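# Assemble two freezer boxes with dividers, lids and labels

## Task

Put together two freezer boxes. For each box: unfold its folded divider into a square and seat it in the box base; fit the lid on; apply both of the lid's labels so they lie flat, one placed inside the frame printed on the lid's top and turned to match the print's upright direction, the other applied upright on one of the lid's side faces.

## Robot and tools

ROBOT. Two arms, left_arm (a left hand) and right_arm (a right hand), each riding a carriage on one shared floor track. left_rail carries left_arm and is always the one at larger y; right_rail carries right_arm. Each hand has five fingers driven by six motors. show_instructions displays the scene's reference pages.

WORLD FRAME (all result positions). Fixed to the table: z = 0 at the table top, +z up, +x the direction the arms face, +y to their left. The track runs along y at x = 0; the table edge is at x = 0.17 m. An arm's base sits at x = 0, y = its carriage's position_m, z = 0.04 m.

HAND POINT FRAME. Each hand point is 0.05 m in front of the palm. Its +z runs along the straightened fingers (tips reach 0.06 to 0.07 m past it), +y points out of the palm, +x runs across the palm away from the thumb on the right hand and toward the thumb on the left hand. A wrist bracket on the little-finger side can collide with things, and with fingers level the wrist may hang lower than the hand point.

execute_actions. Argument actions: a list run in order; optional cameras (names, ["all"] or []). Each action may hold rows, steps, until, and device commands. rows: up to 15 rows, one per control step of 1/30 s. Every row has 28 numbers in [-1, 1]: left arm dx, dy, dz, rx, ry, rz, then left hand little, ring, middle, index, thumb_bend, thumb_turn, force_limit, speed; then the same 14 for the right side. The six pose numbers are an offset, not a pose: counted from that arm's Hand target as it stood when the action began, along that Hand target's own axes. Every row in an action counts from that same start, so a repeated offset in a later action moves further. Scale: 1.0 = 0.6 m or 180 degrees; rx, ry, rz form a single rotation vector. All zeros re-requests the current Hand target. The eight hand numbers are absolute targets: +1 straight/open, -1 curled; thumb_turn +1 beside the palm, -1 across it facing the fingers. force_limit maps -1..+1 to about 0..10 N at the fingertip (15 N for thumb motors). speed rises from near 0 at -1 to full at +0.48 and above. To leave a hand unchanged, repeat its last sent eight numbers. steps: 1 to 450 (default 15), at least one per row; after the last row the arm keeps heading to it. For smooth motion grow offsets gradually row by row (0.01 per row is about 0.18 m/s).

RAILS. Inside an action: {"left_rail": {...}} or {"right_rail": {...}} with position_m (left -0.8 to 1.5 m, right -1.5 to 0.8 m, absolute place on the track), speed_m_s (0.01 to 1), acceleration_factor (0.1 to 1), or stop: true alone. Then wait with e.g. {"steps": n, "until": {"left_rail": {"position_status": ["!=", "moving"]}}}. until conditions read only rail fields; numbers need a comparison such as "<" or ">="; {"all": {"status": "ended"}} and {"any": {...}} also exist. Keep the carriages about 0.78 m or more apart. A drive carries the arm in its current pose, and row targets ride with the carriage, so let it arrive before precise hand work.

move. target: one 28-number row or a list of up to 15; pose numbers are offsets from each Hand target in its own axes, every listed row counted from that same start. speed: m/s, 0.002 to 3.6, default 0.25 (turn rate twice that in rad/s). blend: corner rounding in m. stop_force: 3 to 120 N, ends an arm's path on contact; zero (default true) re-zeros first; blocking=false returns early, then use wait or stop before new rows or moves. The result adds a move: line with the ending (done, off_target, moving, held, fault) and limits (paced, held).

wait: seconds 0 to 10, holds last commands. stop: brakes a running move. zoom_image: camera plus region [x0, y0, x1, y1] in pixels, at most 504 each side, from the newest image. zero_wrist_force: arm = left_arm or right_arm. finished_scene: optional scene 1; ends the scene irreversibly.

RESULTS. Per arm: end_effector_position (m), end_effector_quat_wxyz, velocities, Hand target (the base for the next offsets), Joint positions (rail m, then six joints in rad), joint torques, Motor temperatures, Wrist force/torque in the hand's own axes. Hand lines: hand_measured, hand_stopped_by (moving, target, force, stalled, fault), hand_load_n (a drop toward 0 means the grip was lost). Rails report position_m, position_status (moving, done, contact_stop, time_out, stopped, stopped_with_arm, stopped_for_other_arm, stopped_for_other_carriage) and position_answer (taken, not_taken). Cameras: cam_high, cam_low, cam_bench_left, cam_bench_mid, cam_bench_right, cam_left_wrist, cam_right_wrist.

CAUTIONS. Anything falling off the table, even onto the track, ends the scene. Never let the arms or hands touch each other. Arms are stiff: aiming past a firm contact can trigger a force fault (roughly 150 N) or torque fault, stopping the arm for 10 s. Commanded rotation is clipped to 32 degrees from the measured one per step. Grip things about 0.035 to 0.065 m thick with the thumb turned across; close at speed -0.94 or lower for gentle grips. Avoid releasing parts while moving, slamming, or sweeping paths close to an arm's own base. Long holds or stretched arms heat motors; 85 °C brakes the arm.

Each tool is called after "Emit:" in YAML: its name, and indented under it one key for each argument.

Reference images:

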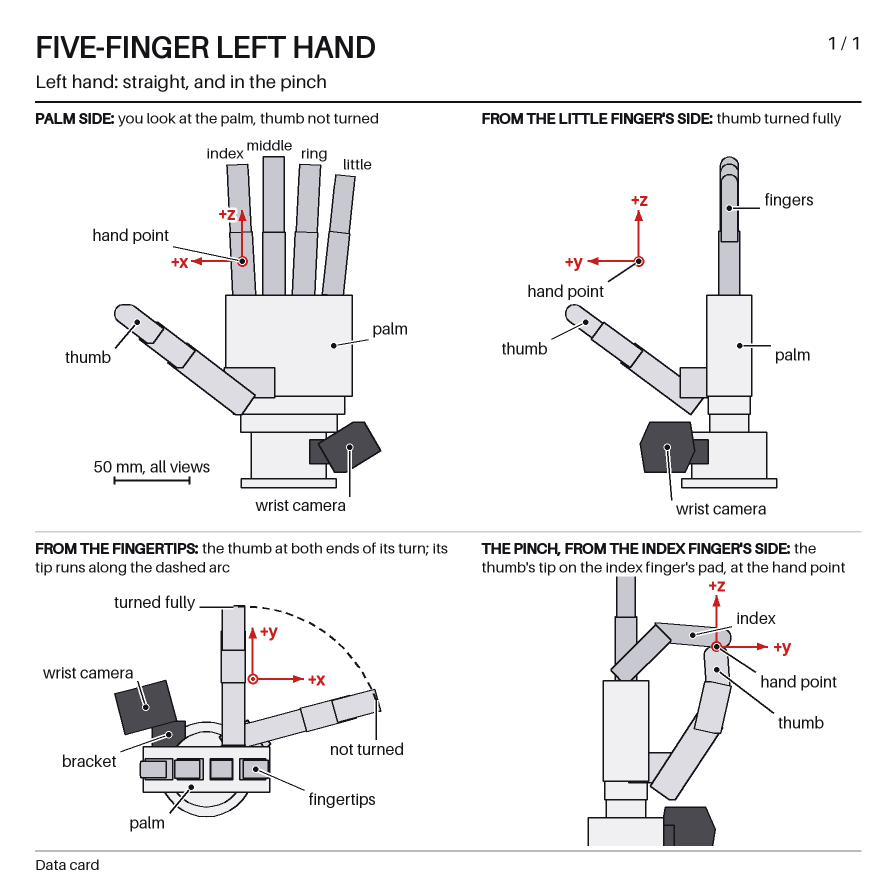

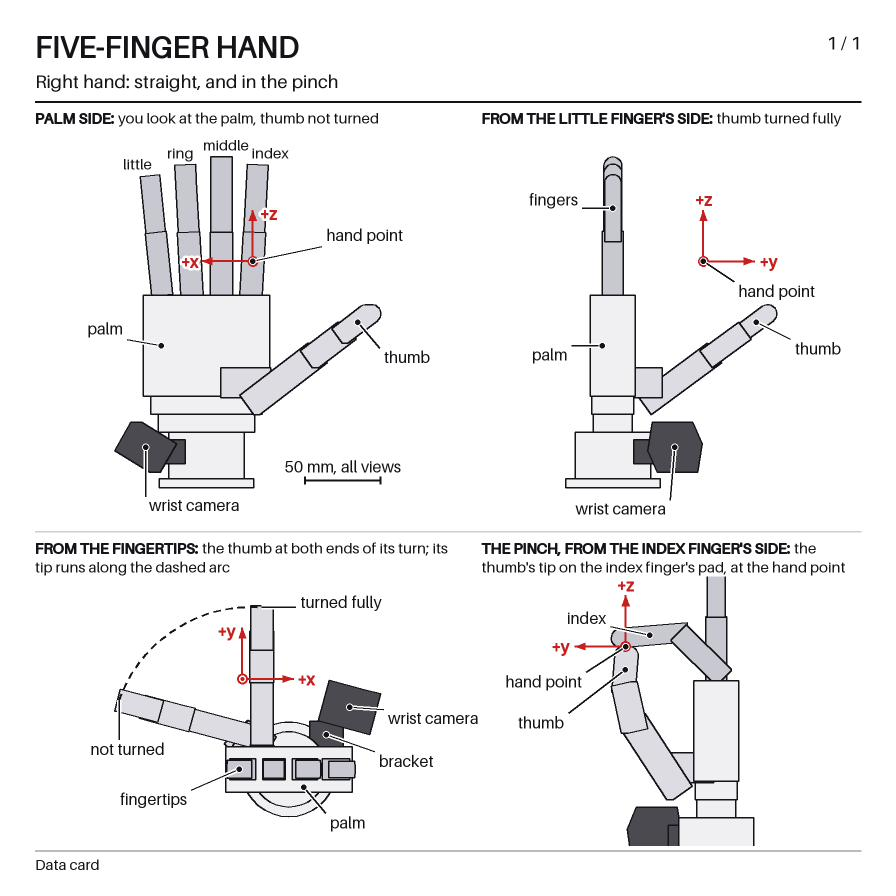

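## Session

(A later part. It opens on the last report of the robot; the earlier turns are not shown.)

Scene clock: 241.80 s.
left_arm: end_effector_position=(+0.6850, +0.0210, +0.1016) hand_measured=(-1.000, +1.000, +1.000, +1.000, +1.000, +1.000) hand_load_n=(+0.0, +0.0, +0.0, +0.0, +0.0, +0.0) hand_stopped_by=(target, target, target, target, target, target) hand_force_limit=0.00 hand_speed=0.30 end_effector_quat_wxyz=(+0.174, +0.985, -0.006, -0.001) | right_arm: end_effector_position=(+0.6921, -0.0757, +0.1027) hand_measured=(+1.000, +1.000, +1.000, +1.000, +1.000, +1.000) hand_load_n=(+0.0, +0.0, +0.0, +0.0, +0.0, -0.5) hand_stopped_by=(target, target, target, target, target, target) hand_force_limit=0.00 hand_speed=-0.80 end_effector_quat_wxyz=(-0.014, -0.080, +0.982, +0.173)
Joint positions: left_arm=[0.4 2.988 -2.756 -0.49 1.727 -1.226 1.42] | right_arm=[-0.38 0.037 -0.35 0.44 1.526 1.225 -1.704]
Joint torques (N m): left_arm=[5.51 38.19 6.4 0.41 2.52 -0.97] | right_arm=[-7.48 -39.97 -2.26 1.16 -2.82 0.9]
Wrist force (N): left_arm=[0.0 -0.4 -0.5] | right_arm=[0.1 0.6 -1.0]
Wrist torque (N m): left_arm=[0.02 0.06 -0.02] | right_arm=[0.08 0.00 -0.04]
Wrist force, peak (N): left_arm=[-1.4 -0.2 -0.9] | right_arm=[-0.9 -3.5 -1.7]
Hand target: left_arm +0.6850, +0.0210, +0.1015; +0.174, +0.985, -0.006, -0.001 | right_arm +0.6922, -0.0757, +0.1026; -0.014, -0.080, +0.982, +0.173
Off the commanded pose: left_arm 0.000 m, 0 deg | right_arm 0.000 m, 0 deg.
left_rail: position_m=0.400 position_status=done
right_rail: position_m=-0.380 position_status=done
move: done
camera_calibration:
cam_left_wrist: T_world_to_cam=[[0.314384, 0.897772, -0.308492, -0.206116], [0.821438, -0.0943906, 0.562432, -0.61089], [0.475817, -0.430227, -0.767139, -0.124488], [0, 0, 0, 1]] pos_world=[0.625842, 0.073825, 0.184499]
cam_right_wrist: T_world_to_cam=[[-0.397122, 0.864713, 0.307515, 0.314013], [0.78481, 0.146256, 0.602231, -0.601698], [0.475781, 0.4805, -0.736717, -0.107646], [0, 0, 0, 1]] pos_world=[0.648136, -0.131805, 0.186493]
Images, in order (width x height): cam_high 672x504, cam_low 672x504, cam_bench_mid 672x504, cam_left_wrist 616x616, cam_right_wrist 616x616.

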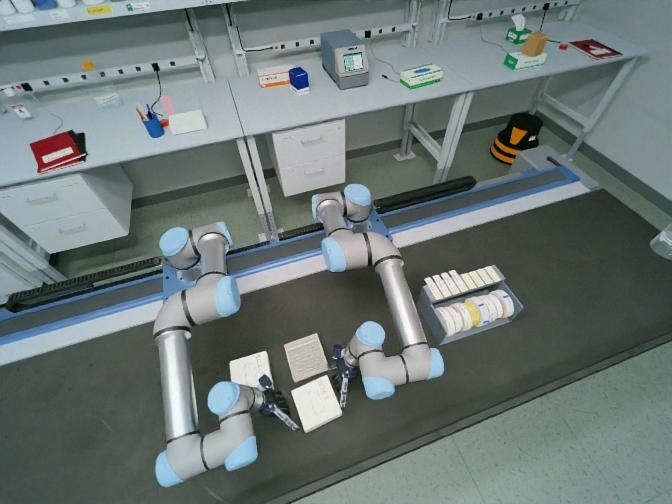

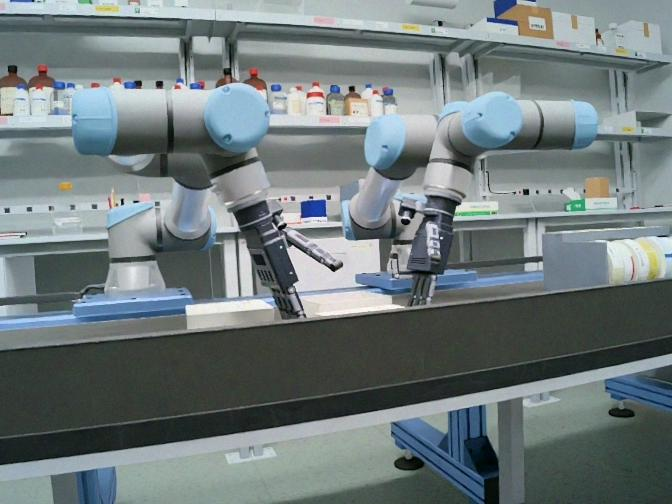

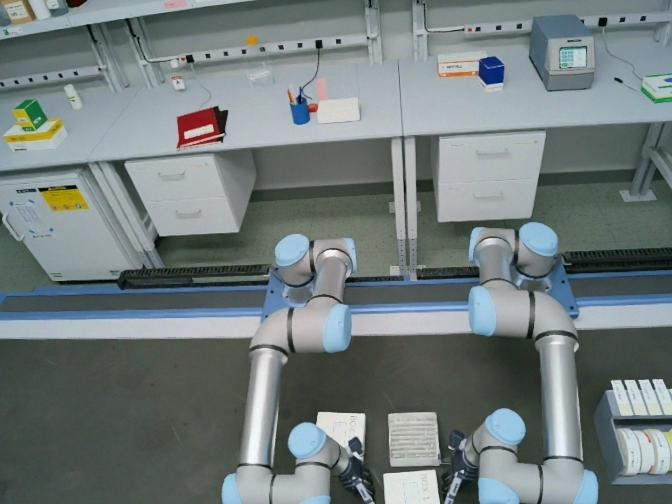

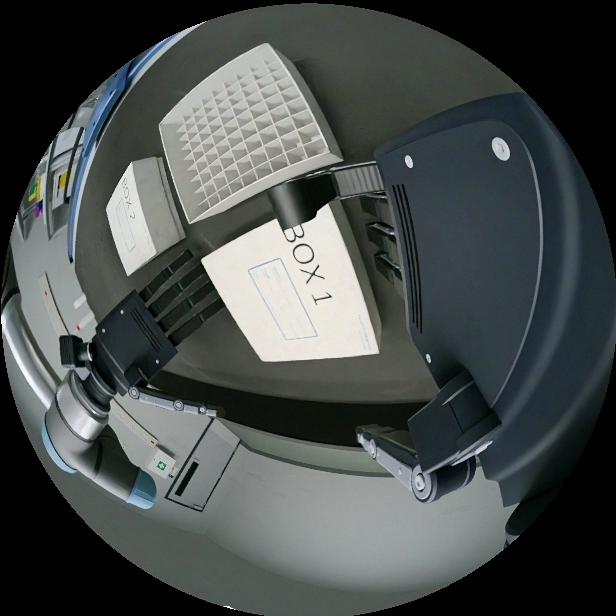

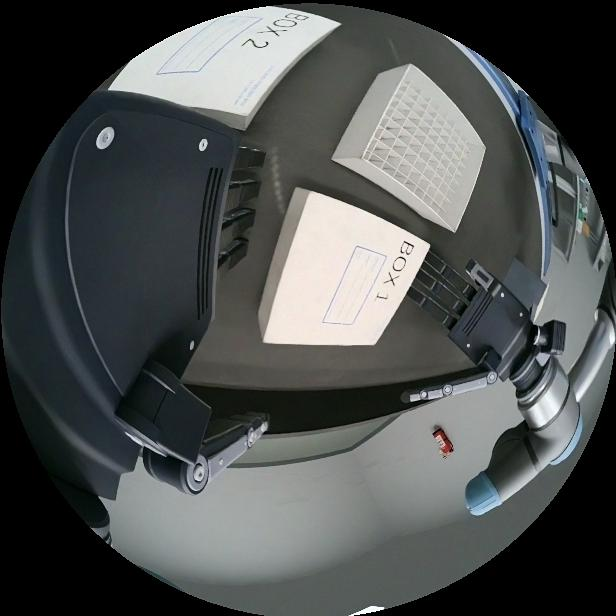

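Emit:
move:
  target: [0,0,0,0,0,0,-1,1,1,1,1,1,0,0.3,0,0.0204,0.0074,0,0,0,1,1,1,1,1,1,0,-0.8]
  speed: 0.05

Emit:
move:
  target: [0,0.0313,0.0114,0,0,0,-1,1,1,1,1,1,0,0.3,0,0.0313,0.0114,0,0,0,1,1,1,1,1,1,0,-0.8]
  speed: 0.025
  stop_force: 10
  cameras: ["cam_left_wrist","cam_right_wrist"]

Scene clock: 253.40 s.
left_arm: end_effector_position=(+0.6850, +0.0210, +0.1015) hand_measured=(-1.000, +1.000, +1.000, +1.000, +1.000, +1.000) hand_load_n=(+0.0, +0.0, +0.0, +0.0, +0.0, +0.0) hand_stopped_by=(target, target, target, target, target, target) hand_force_limit=0.00 hand_speed=0.30 end_effector_quat_wxyz=(+0.174, +0.985, -0.006, -0.001) | right_arm: end_effector_position=(+0.6901, -0.0629, +0.1026) hand_measured=(+1.000, +1.000, +1.000, +1.000, +1.000, +1.000) hand_load_n=(+0.0, +0.0, +0.0, +0.0, +0.0, +0.0) hand_stopped_by=(target, target, target, target, target, target) hand_force_limit=0.00 hand_speed=-0.80 end_effector_quat_wxyz=(-0.014, -0.080, +0.982, +0.173)
Joint positions: left_arm=[0.4 2.988 -2.756 -0.49 1.727 -1.226 1.42] | right_arm=[-0.38 0.056 -0.344 0.428 1.526 1.224 -1.684]
Joint torques (N m): left_arm=[6.06 39.07 4.92 0.61 2.33 -0.98] | right_arm=[11.43 -40.65 -38.61 5.3 -2.69 1.1]
Wrist force (N): left_arm=[0.1 -0.4 -0.5] | right_arm=[-0.1 0.9 -0.6]
Wrist torque (N m): left_arm=[0.00 0.04 -0.02] | right_arm=[0.11 0.03 -0.13]
Wrist force, peak (N): left_arm=[0.1 -0.7 -0.6] | right_arm=[0.1 0.9 -1.1]
Hand target: left_arm +0.6850, +0.0210, +0.1015; +0.174, +0.985, -0.006, -0.001 | right_arm +0.6900, -0.0629, +0.1026; -0.014, -0.080, +0.982, +0.173
Off the commanded pose: left_arm 0.000 m, 0 deg | right_arm 0.000 m, 0 deg.
left_rail: position_m=0.400 position_status=done
right_rail: position_m=-0.380 position_status=done
move: done

Scene clock: 255.27 s.
left_arm: end_effector_position=(+0.6847, +0.0070, +0.1015) hand_measured=(-1.000, +1.000, +1.000, +1.000, +1.000, +1.000) hand_load_n=(+0.0, +0.0, +0.5, +0.5, +0.0, +0.0) hand_stopped_by=(target, target, target, target, target, target) hand_force_limit=0.00 hand_speed=0.30 end_effector_quat_wxyz=(+0.174, +0.985, -0.006, -0.001) | right_arm: end_effector_position=(+0.6878, -0.0491, +0.1026) hand_measured=(+1.000, +1.000, +1.000, +1.000, +1.000, +1.000) hand_load_n=(+0.0, +0.0, +0.5, +0.5, +0.0, +0.0) hand_stopped_by=(target, target, target, target, target, target) hand_force_limit=0.00 hand_speed=-0.80 end_effector_quat_wxyz=(-0.014, -0.080, +0.982, +0.173)
Joint positions: left_arm=[0.4 2.968 -2.78 -0.44 1.709 -1.227 1.398] | right_arm=[-0.38 0.076 -0.337 0.411 1.528 1.223 -1.662]
Joint torques (N m): left_arm=[2.17 86.84 5.21 0.85 5.07 1.48] | right_arm=[-3.29 -83.86 -1.2 0.92 -4.15 -0.94]
Wrist force (N): left_arm=[-0.7 -9.8 -6.8] | right_arm=[-0.5 -9.5 -6.5]
Wrist torque (N m): left_arm=[0.56 0.06 -0.10] | right_arm=[0.72 0.01 -0.24]
Wrist force, peak (N): left_arm=[-3.1 -19.3 -14.4] | right_arm=[2.7 -18.0 -11.4]
Hand target: left_arm +0.6847, +0.0070, +0.1015; +0.174, +0.985, -0.006, -0.001 (not the last commanded pose) | right_arm +0.6878, -0.0491, +0.1026; -0.014, -0.080, +0.982, +0.173 (not the last commanded pose)
Off the commanded pose: left_arm 0.006 m, 0 deg | right_arm 0.006 m, 0 deg.
left_rail: position_m=0.400 position_status=done
right_rail: position_m=-0.380 position_status=done
move: contact (left_arm, right_arm)
camera_calibration:
cam_left_wrist: T_world_to_cam=[[0.314298, 0.897794, -0.308516, -0.193458], [0.821361, -0.094219, 0.562574, -0.611979], [0.476007, -0.430219, -0.767026, -0.130634], [0, 0, 0, 1]] pos_world=[0.625642, 0.0598245, 0.184398]
cam_right_wrist: T_world_to_cam=[[-0.397018, 0.864782, 0.307456, 0.28913], [0.784802, 0.146178, 0.602261, -0.602158], [0.475881, 0.4804, -0.736717, -0.118457], [0, 0, 0, 1]] pos_world=[0.643736, -0.105106, 0.186493]
Images, in order (width x height): cam_left_wrist 616x616, cam_right_wrist 616x616.

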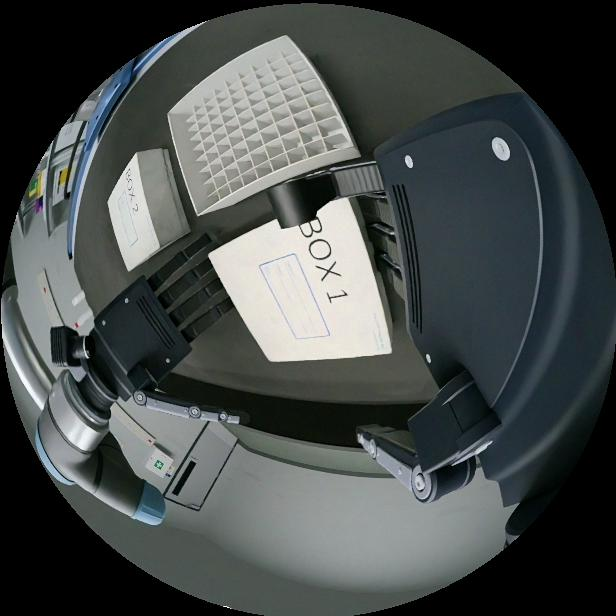

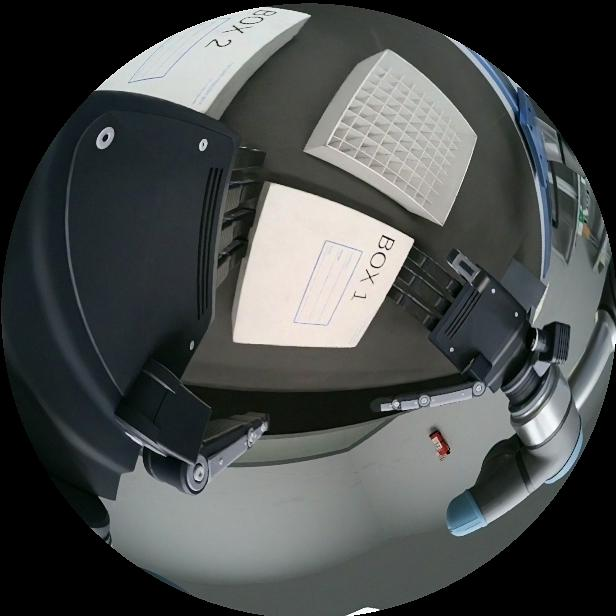

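Emit:
move:
  target:
    - [0,0.0179,-0.0467,0,0,0,-1,1,1,1,1,1,0,0.3,0,0.0179,-0.0467,0,0,0,1,1,1,1,1,1,0,-0.8]
    - [-0.025,0.0364,-0.0968,0,0,0,-1,1,1,1,1,1,0,0.3,0.0247,0.0399,-0.0955,0,0,0,1,1,1,1,1,1,0,-0.8]
  speed: [0.06,0.08]
  blend: [0.01,0]
  cameras: ["cam_left_wrist","cam_right_wrist","cam_low"]

Scene clock: 257.23 s.
left_arm: end_effector_position=(+0.6697, +0.0065, +0.1635) hand_measured=(-1.000, +1.000, +1.000, +1.000, +1.000, +1.000) hand_load_n=(+0.0, +0.0, +1.0, +1.0, +0.0, +0.0) hand_stopped_by=(target, target, target, target, target, target) hand_force_limit=0.00 hand_speed=0.30 end_effector_quat_wxyz=(+0.173, +0.985, -0.006, -0.001) | right_arm: end_effector_position=(+0.6727, -0.0486, +0.1646) hand_measured=(+1.000, +1.000, +1.000, +1.000, +1.000, +1.000) hand_load_n=(+0.0, +0.0, +1.0, +1.0, -0.5, +0.0) hand_stopped_by=(target, target, target, target, target, target) hand_force_limit=0.00 hand_speed=-0.80 end_effector_quat_wxyz=(-0.014, -0.080, +0.982, +0.173)
Joint positions: left_arm=[0.4 2.963 -2.689 -0.463 1.642 -1.227 1.394] | right_arm=[-0.38 0.079 -0.435 0.449 1.588 1.223 -1.66]
Joint torques (N m): left_arm=[-19.52 88.14 6.51 1.28 4.56 -0.72] | right_arm=[22.12 -84.28 -2.59 0.79 -5.41 0.69]
Wrist force (N): left_arm=[-1.4 -16.7 -4.5] | right_arm=[1.6 -15.2 -5.8]
Wrist torque (N m): left_arm=[0.59 0.07 0.00] | right_arm=[0.81 0.09 -0.15]
Wrist force, peak (N): left_arm=[-1.7 -19.2 -5.4] | right_arm=[1.8 -17.1 -6.6]
Hand target: left_arm +0.6697, +0.0065, +0.1636; +0.174, +0.985, -0.006, -0.001 | right_arm +0.6727, -0.0486, +0.1647; -0.014, -0.080, +0.982, +0.173
Off the commanded pose: left_arm 0.000 m, 0 deg | right_arm 0.000 m, 0 deg.
left_rail: position_m=0.400 position_status=done
right_rail: position_m=-0.380 position_status=done
move: done
camera_calibration:
cam_left_wrist: T_world_to_cam=[[0.314315, 0.897838, -0.308373, -0.169184], [0.821363, -0.0943277, 0.562552, -0.634493], [0.475992, -0.430104, -0.7671, -0.0760848], [0, 0, 0, 1]] pos_world=[0.610542, 0.059325, 0.246399]
cam_right_wrist: T_world_to_cam=[[-0.397026, 0.864811, 0.307364, 0.263742], [0.784852, 0.146301, 0.602166, -0.627734], [0.475792, 0.480311, -0.736833, -0.0658801], [0, 0, 0, 1]] pos_world=[0.628736, -0.104606, 0.248393]
Images, in order (width x height): cam_low 672x504, cam_left_wrist 616x616, cam_right_wrist 616x616.

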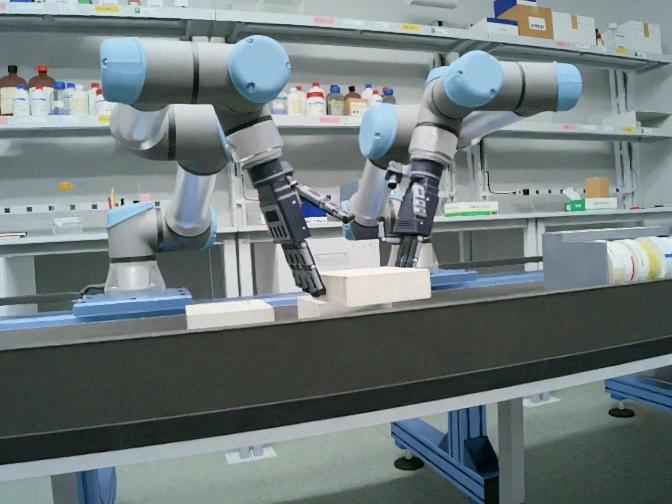

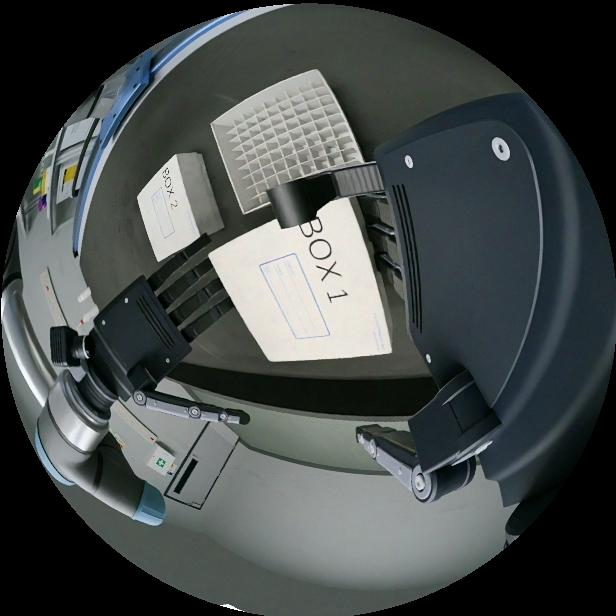

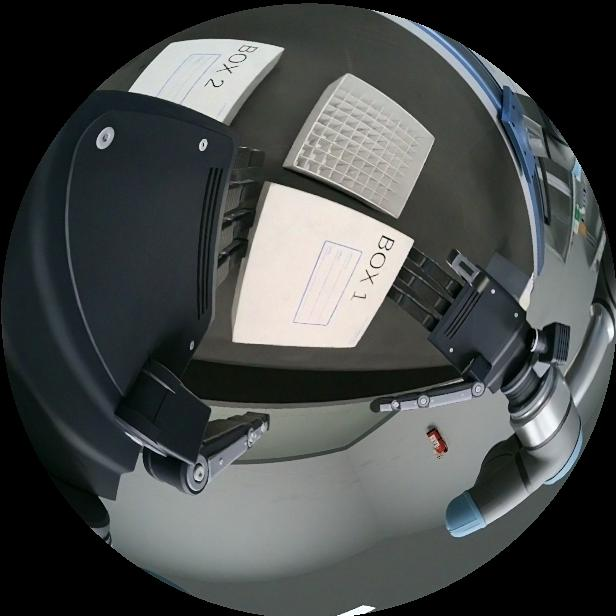

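Emit:
move:
  target: [-0.2425,-0.0130,-0.0047,0,-0.00665,0.01828,-1,1,1,1,1,1,0,0.3,0.2420,0.0531,0.0193,0,-0.00665,0.01828,1,1,1,1,1,1,0,-0.8]
  speed: 0.1
  cameras: ["cam_left_wrist","cam_right_wrist","cam_low","cam_high","cam_bench_mid"]

Scene clock: 261.10 s.
left_arm: end_effector_position=(+0.5243, +0.0165, +0.1635) hand_measured=(-1.000, +1.000, +1.000, +1.000, +1.000, +1.000) hand_load_n=(+0.0, +0.0, +1.5, +2.0, +0.0, +0.0) hand_stopped_by=(target, target, target, target, target, target) hand_force_limit=0.00 hand_speed=0.30 end_effector_quat_wxyz=(+0.173, +0.984, -0.036, -0.006) | right_arm: end_effector_position=(+0.5240, -0.0385, +0.1647) hand_measured=(+1.000, +1.000, +1.000, +1.000, +1.000, +1.000) hand_load_n=(+0.0, +0.0, +2.0, +1.0, +0.0, +0.0) hand_stopped_by=(target, target, target, target, target, target) hand_force_limit=0.00 hand_speed=-0.80 end_effector_quat_wxyz=(-0.009, -0.050, +0.984, +0.173)
Joint positions: left_arm=[0.4 2.939 -2.278 -1.237 1.991 -1.225 1.433] | right_arm=[-0.38 0.123 -0.892 1.294 1.162 1.222 -1.548]
Joint torques (N m): left_arm=[-24.65 72.21 4.94 1.22 11.26 2.13] | right_arm=[30.63 -67.29 -2.37 -0.07 -11.44 0.76]
Wrist force (N): left_arm=[-0.4 -27.8 -7.7] | right_arm=[3.4 -26.1 -8.8]
Wrist torque (N m): left_arm=[1.21 0.10 0.01] | right_arm=[1.48 0.29 -0.27]
Wrist force, peak (N): left_arm=[-1.3 -30.2 -8.3] | right_arm=[4.0 -28.0 -10.1]
Hand target: left_arm +0.5243, +0.0165, +0.1635; +0.173, +0.984, -0.036, -0.006 | right_arm +0.5239, -0.0385, +0.1647; -0.009, -0.050, +0.984, +0.173
Off the commanded pose: left_arm 0.000 m, 0 deg | right_arm 0.000 m, 0 deg.
left_rail: position_m=0.400 position_status=done
right_rail: position_m=-0.380 position_status=done
move: done
camera_calibration:
cam_left_wrist: T_world_to_cam=[[0.368533, 0.876956, -0.308435, -0.160549], [0.814063, -0.144237, 0.56258, -0.509565], [0.44887, -0.458415, -0.767054, 0.0120546], [0, 0, 0, 1]] pos_world=[0.468575, 0.072822, 0.246399]
cam_right_wrist: T_world_to_cam=[[-0.343481, 0.887404, 0.307466, 0.168758], [0.792282, 0.0980024, 0.602233, -0.518327], [0.504291, 0.450455, -0.736736, -0.0158452], [0, 0, 0, 1]] pos_world=[0.476617, -0.0918213, 0.248593]
Images, in order (width x height): cam_high 672x504, cam_low 672x504, cam_bench_mid 672x504, cam_left_wrist 616x616, cam_right_wrist 616x616.

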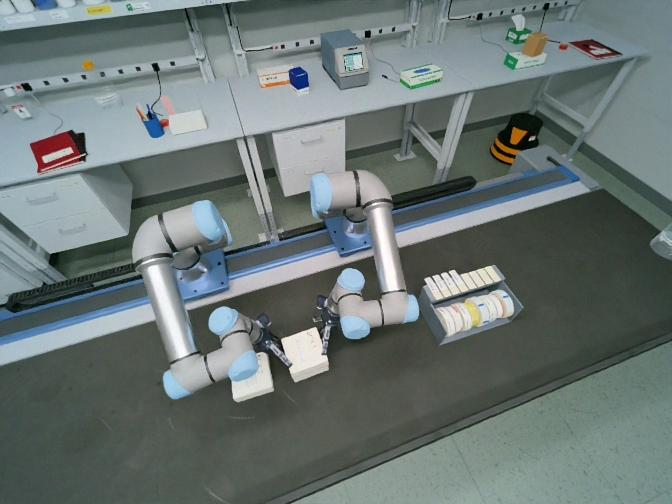

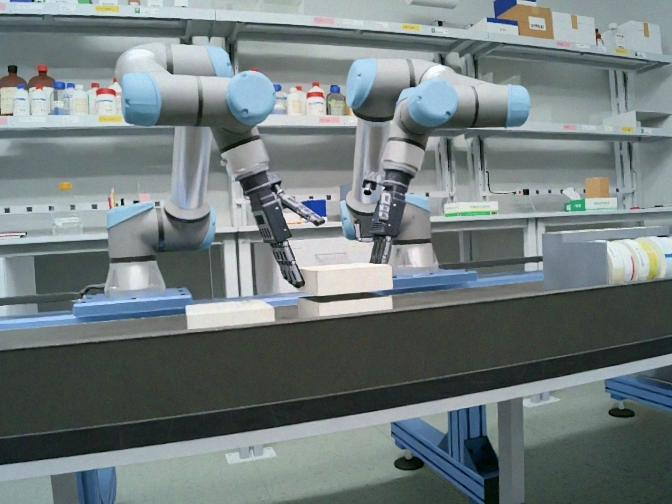

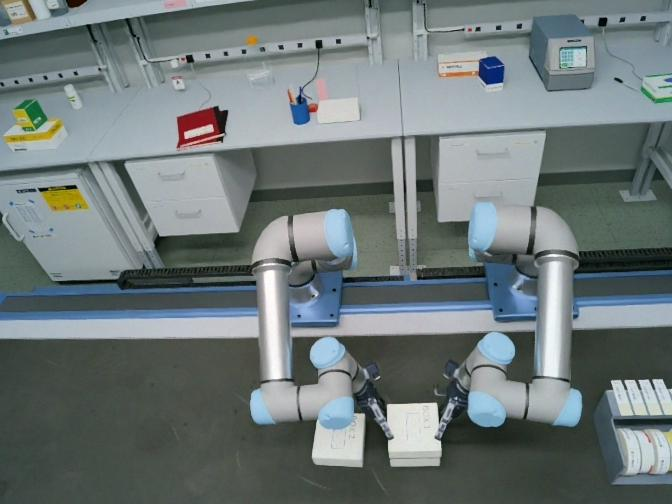

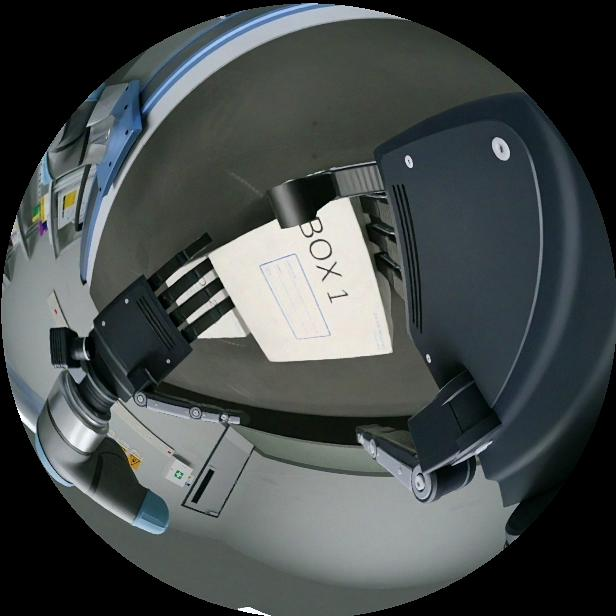

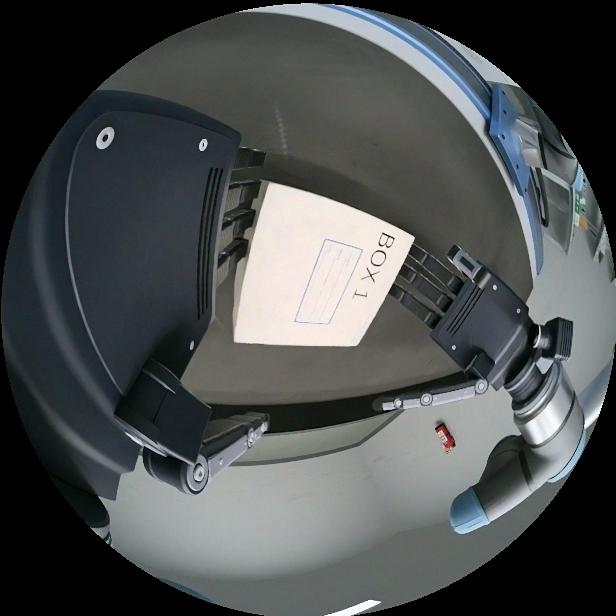

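Emit:
zoom_image:
  camera: "cam_low"
  region: [285, 255, 405, 330]

Emit:
zoom_image:
  camera: "cam_high"
  region: [270, 315, 345, 395]

Emit:
zoom_image:
  camera: "cam_bench_mid"
  region: [375, 390, 455, 480]

Scaled by 4.200 from the camera's 672x504 image, which has a finer 960x720 frame.

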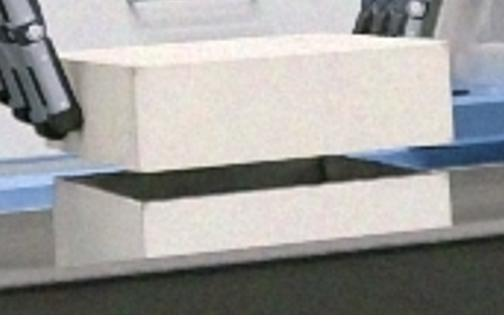

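Scaled by 6.300 from the camera's 672x504 image, which has a finer 960x720 frame.

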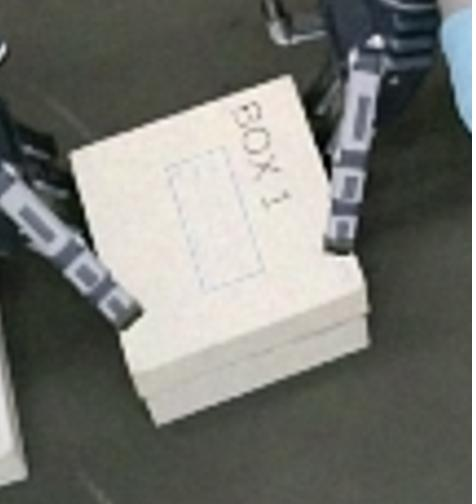

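Scaled by 5.600 from the camera's 672x504 image, which has a finer 960x720 frame.

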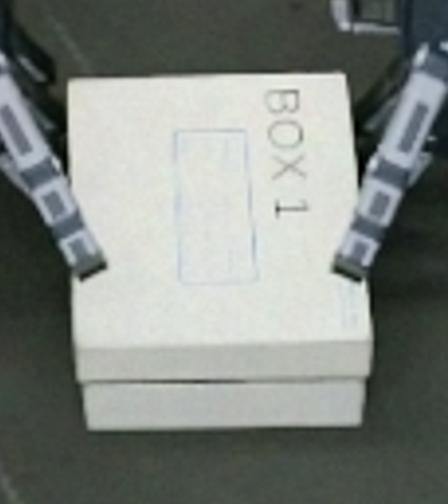

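Emit:
zoom_image:
  camera: "cam_low"
  region: [295, 285, 355, 325]

Emit:
zoom_image:
  camera: "cam_low"
  region: [350, 280, 410, 320]

Emit:
zoom_image:
  camera: "cam_bench_mid"
  region: [384, 445, 446, 475]

Scaled by 8.400 from the camera's 672x504 image, which has a finer 960x720 frame.

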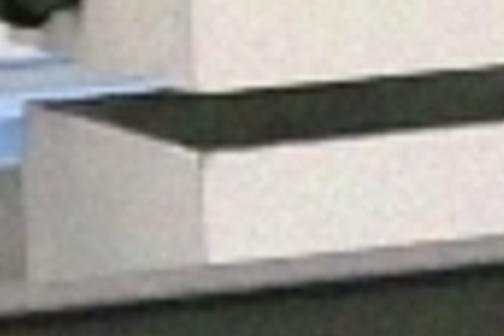

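Scaled by 8.400 from the camera's 672x504 image, which has a finer 960x720 frame.

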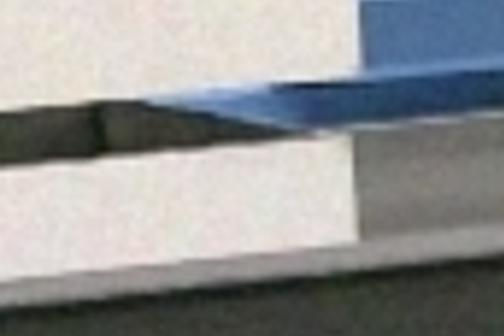

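Scaled by 8.129 from the camera's 672x504 image, which has a finer 960x720 frame.

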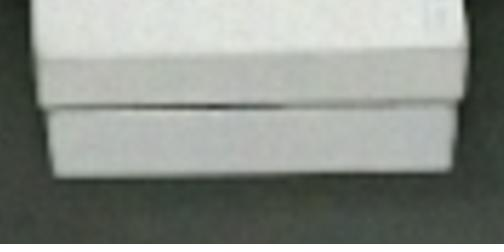

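Emit:
move:
  target: [-0.0022,-0.0078,0.0131,0,0.0008,-0.0021,-1,1,1,1,1,1,0,0.3,0.001,-0.0022,0.0152,0,0.0008,-0.0021,1,1,1,1,1,1,0,-0.8]
  speed: 0.05

Emit:
move:
  target: [0,-0.0228,0.0627,0,0,0,-1,1,1,1,1,1,0,0.3,0,-0.0228,0.0627,0,0,0,1,1,1,1,1,1,0,-0.8]
  speed: 0.025
  stop_force: 6
  cameras: ["cam_low","cam_high","cam_bench_mid"]

Scene clock: 264.07 s.
left_arm: end_effector_position=(+0.5231, +0.0183, +0.1545) hand_measured=(-1.000, +1.000, +1.000, +1.000, +1.000, +1.000) hand_load_n=(+0.0, +0.0, +1.5, +2.0, +0.0, +0.0) hand_stopped_by=(target, target, target, target, target, target) hand_force_limit=0.00 hand_speed=0.30 end_effector_quat_wxyz=(+0.173, +0.984, -0.032, -0.005) | right_arm: end_effector_position=(+0.5231, -0.0367, +0.1558) hand_measured=(+1.000, +1.000, +1.000, +1.000, +1.000, +1.000) hand_load_n=(+0.0, +0.0, +2.5, +1.0, +0.0, +0.0) hand_stopped_by=(target, target, target, target, target, target) hand_force_limit=0.00 hand_speed=-0.80 end_effector_quat_wxyz=(-0.010, -0.053, +0.983, +0.173)
Joint positions: left_arm=[0.4 2.941 -2.279 -1.258 2.016 -1.225 1.428] | right_arm=[-0.38 0.126 -0.882 1.3 1.146 1.222 -1.552]
Joint torques (N m): left_arm=[-2.05 27.76 5.55 1.25 4.15 -0.68] | right_arm=[32.3 -28.67 -3.03 -0.35 -11.74 -2.01]
Wrist force (N): left_arm=[-0.3 -29.2 -8.7] | right_arm=[3.2 -27.6 -10.2]
Wrist torque (N m): left_arm=[1.31 0.07 0.12] | right_arm=[1.67 0.39 -0.21]
Wrist force, peak (N): left_arm=[-0.2 -30.4 -8.6] | right_arm=[3.9 -28.6 -10.0]
Hand target: left_arm +0.5231, +0.0183, +0.1545; +0.173, +0.984, -0.032, -0.005 | right_arm +0.5231, -0.0367, +0.1557; -0.010, -0.053, +0.983, +0.173
Off the commanded pose: left_arm 0.000 m, 0 deg | right_arm 0.000 m, 0 deg.
left_rail: position_m=0.400 position_status=done
right_rail: position_m=-0.380 position_status=done
move: done

Scene clock: 266.57 s.
left_arm: end_effector_position=(+0.5232, +0.0183, +0.1145) hand_measured=(-1.000, +1.000, +1.000, +1.000, +1.000, +1.000) hand_load_n=(+0.0, +0.0, +0.0, +0.5, +0.0, +0.0) hand_stopped_by=(target, target, target, target, target, target) hand_force_limit=0.00 hand_speed=0.30 end_effector_quat_wxyz=(+0.173, +0.984, -0.032, -0.005) | right_arm: end_effector_position=(+0.5231, -0.0367, +0.1518) hand_measured=(+1.000, +1.000, +1.000, +1.000, +1.000, +1.000) hand_load_n=(+0.0, +0.0, +0.5, +0.0, +0.0, +0.0) hand_stopped_by=(target, target, target, target, target, target) hand_force_limit=0.00 hand_speed=-0.80 end_effector_quat_wxyz=(-0.010, -0.053, +0.983, +0.173)
Joint positions: left_arm=[0.4 2.941 -2.321 -1.296 2.095 -1.225 1.428] | right_arm=[-0.38 0.126 -0.878 1.305 1.138 1.222 -1.552]
Joint torques (N m): left_arm=[-6.68 27.59 5.26 0.57 0.61 1.12] | right_arm=[7.1 -64.28 -34.68 1.85 0.44 0.25]
Wrist force (N): left_arm=[-0.2 -6.8 -0.9] | right_arm=[1.1 -4.4 -3.6]
Wrist torque (N m): left_arm=[0.14 0.20 -0.07] | right_arm=[0.40 0.17 -0.07]
Wrist force, peak (N): left_arm=[-0.2 -31.0 -8.4] | right_arm=[1.9 -25.2 -25.3]
Hand target: left_arm +0.5232, +0.0183, +0.1145; +0.173, +0.984, -0.032, -0.005 | right_arm +0.5231, -0.0367, +0.1518; -0.010, -0.053, +0.983, +0.173 (not the last commanded pose)
Off the commanded pose: left_arm 0.000 m, 0 deg | right_arm 0.036 m, 0 deg.
left_rail: position_m=0.400 position_status=done
right_rail: position_m=-0.380 position_status=done
move: contact (right_arm)
Images, in order (width x height): cam_high 672x504, cam_low 672x504, cam_bench_mid 672x504.

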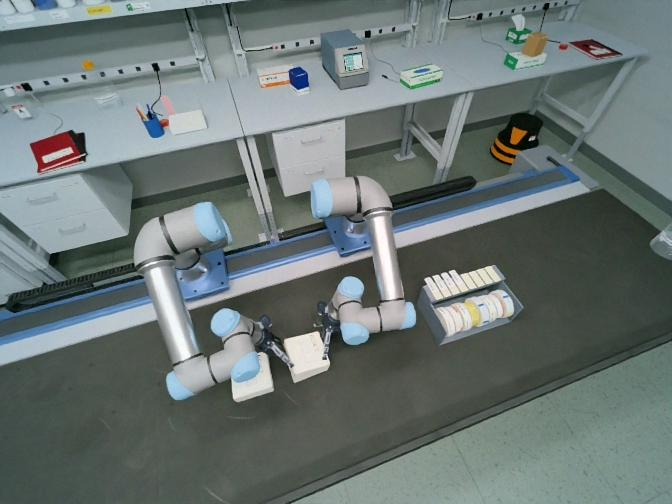

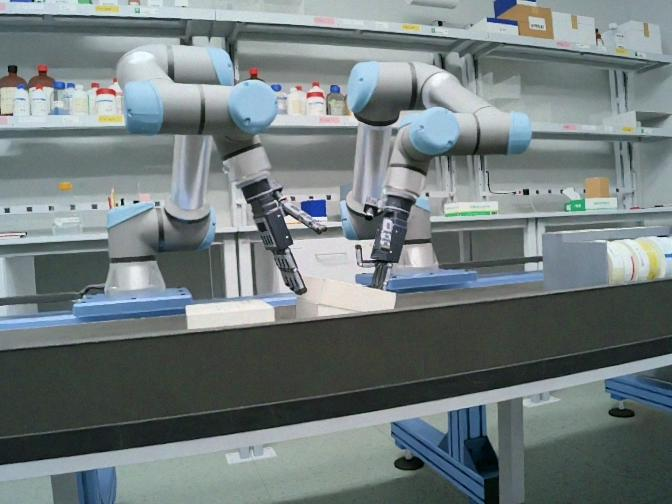

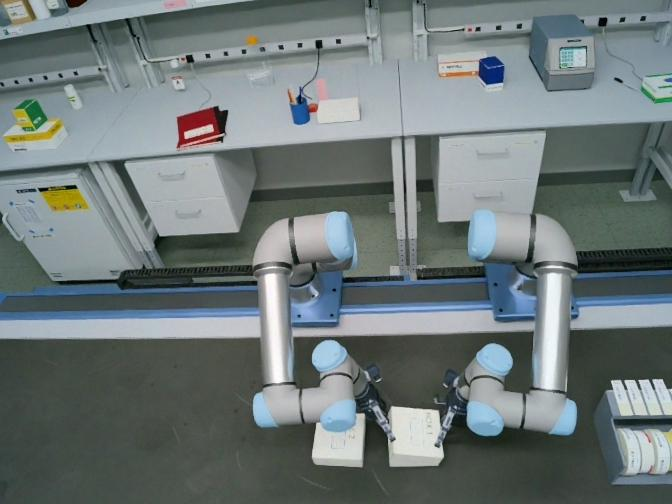

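Emit:
zoom_image:
  camera: "cam_low"
  region: [285, 265, 405, 325]

Emit:
zoom_image:
  camera: "cam_high"
  region: [270, 315, 345, 395]

Emit:
zoom_image:
  camera: "cam_bench_mid"
  region: [375, 395, 455, 475]

Scaled by 4.200 from the camera's 672x504 image, which has a finer 960x720 frame.

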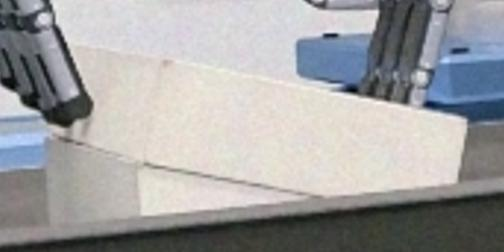

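Scaled by 6.300 from the camera's 672x504 image, which has a finer 960x720 frame.

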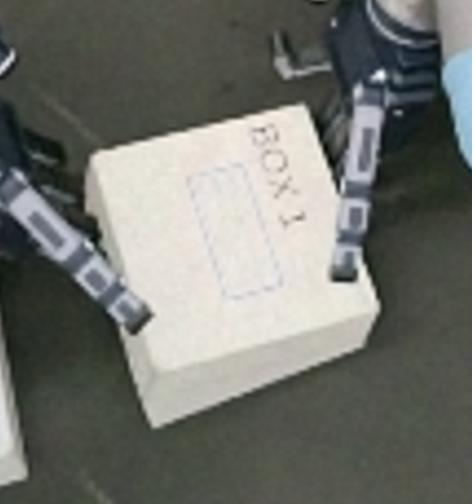

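Scaled by 6.300 from the camera's 672x504 image, which has a finer 960x720 frame.

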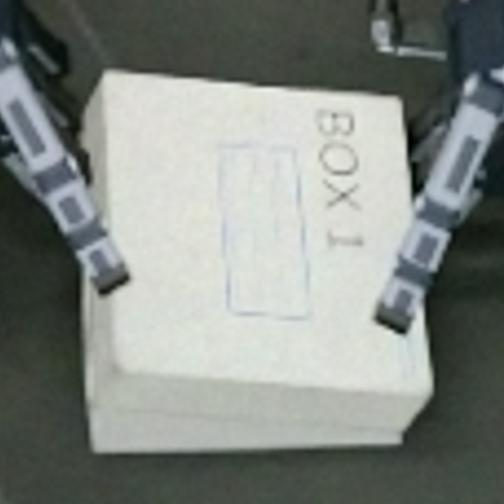

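Emit:
move:
  target: [0,0.0188,-0.0517,0,0,0,-1,1,1,1,1,1,0,0.3,0,0.0006,-0.0016,0,0,0,1,1,1,1,1,1,0,-0.8]
  speed: 0.04
  cameras: ["cam_low","cam_high","cam_bench_mid"]

Scene clock: 269.30 s.
left_arm: end_effector_position=(+0.5231, +0.0183, +0.1474) hand_measured=(-1.000, +1.000, +1.000, +1.000, +1.000, +1.000) hand_load_n=(+0.0, +0.0, +1.0, +2.5, +0.0, +0.0) hand_stopped_by=(target, target, target, target, target, target) hand_force_limit=0.00 hand_speed=0.30 end_effector_quat_wxyz=(+0.173, +0.984, -0.032, -0.005) | right_arm: end_effector_position=(+0.5231, -0.0368, +0.1528) hand_measured=(+1.000, +1.000, +1.000, +1.000, +1.000, +1.000) hand_load_n=(+0.0, +0.0, +2.5, +1.0, +0.0, +0.0) hand_stopped_by=(target, target, target, target, target, target) hand_force_limit=0.00 hand_speed=-0.80 end_effector_quat_wxyz=(-0.010, -0.053, +0.983, +0.173)
Joint positions: left_arm=[0.4 2.941 -2.286 -1.265 2.03 -1.225 1.428] | right_arm=[-0.38 0.126 -0.879 1.304 1.14 1.222 -1.552]
Joint torques (N m): left_arm=[-11.66 73.89 29.61 -3.56 7.23 0.51] | right_arm=[4.22 -67.5 -39.99 3.02 -5.65 0.37]
Wrist force (N): left_arm=[0.0 -30.0 -7.6] | right_arm=[4.2 -27.5 -10.1]
Wrist torque (N m): left_arm=[1.29 0.17 0.09] | right_arm=[1.69 0.38 -0.18]
Wrist force, peak (N): left_arm=[0.0 -30.0 -7.7] | right_arm=[4.0 -27.8 -10.8]
Hand target: left_arm +0.5231, +0.0183, +0.1475; +0.173, +0.984, -0.032, -0.005 | right_arm +0.5231, -0.0367, +0.1528; -0.010, -0.053, +0.983, +0.173
Off the commanded pose: left_arm 0.000 m, 0 deg | right_arm 0.000 m, 0 deg.
left_rail: position_m=0.400 position_status=done
right_rail: position_m=-0.380 position_status=done
move: done
Images, in order (width x height): cam_high 672x504, cam_low 672x504, cam_bench_mid 672x504.

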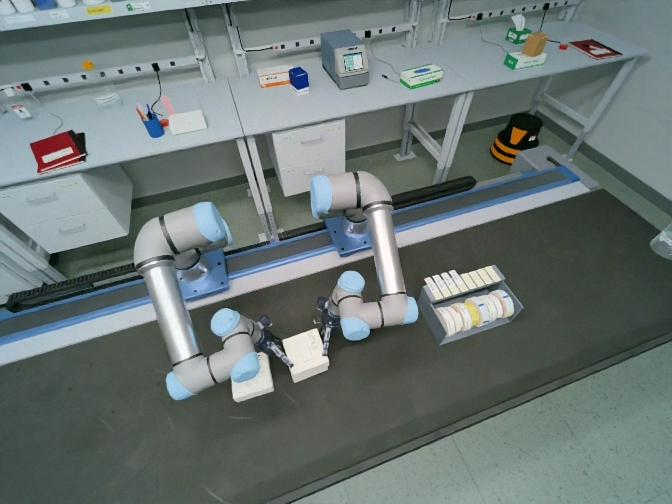

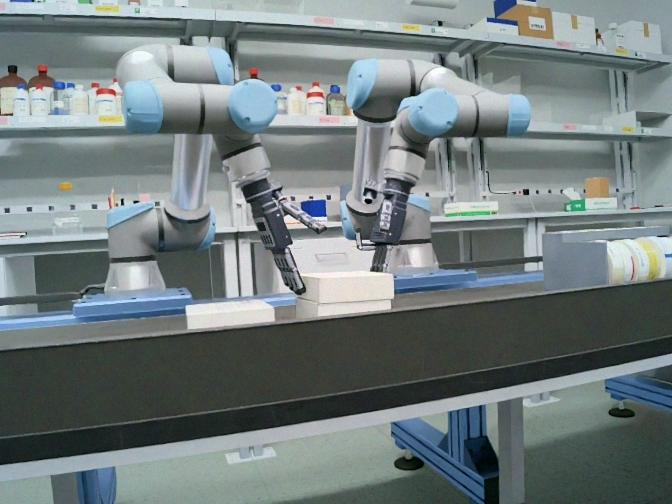

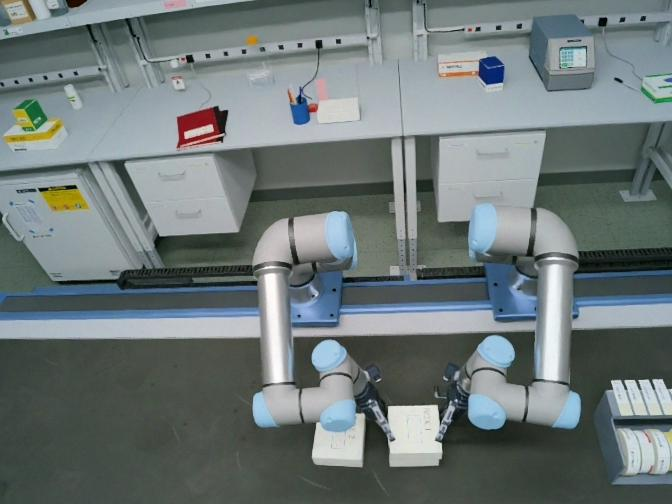

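Emit:
zoom_image:
  camera: "cam_low"
  region: [290, 280, 350, 320]

Emit:
zoom_image:
  camera: "cam_low"
  region: [350, 280, 410, 320]

Emit:
zoom_image:
  camera: "cam_bench_mid"
  region: [380, 440, 450, 475]

Emit:
zoom_image:
  camera: "cam_high"
  region: [280, 345, 340, 390]

Scaled by 8.400 from the camera's 672x504 image, which has a finer 960x720 frame.

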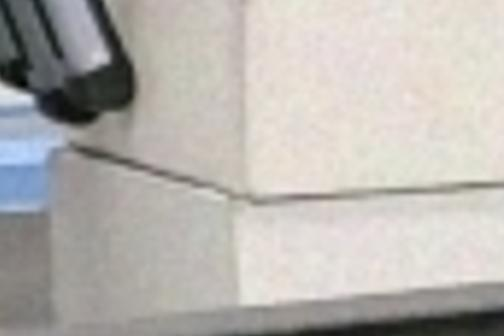

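Scaled by 8.400 from the camera's 672x504 image, which has a finer 960x720 frame.

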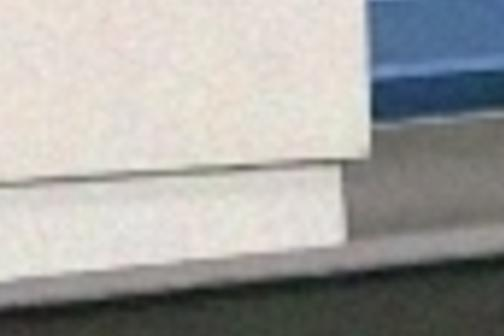

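Scaled by 7.200 from the camera's 672x504 image, which has a finer 960x720 frame.

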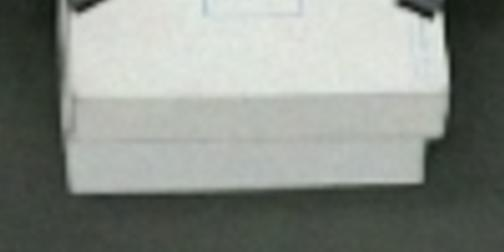

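Scaled by 8.400 from the camera's 672x504 image, which has a finer 960x720 frame.

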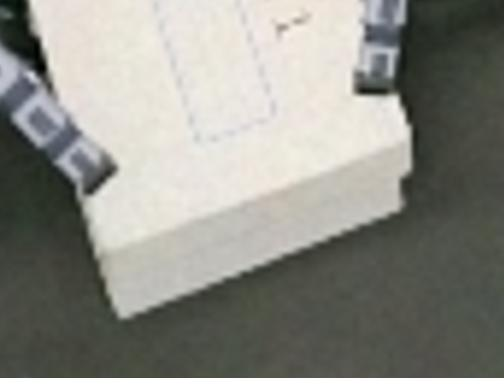

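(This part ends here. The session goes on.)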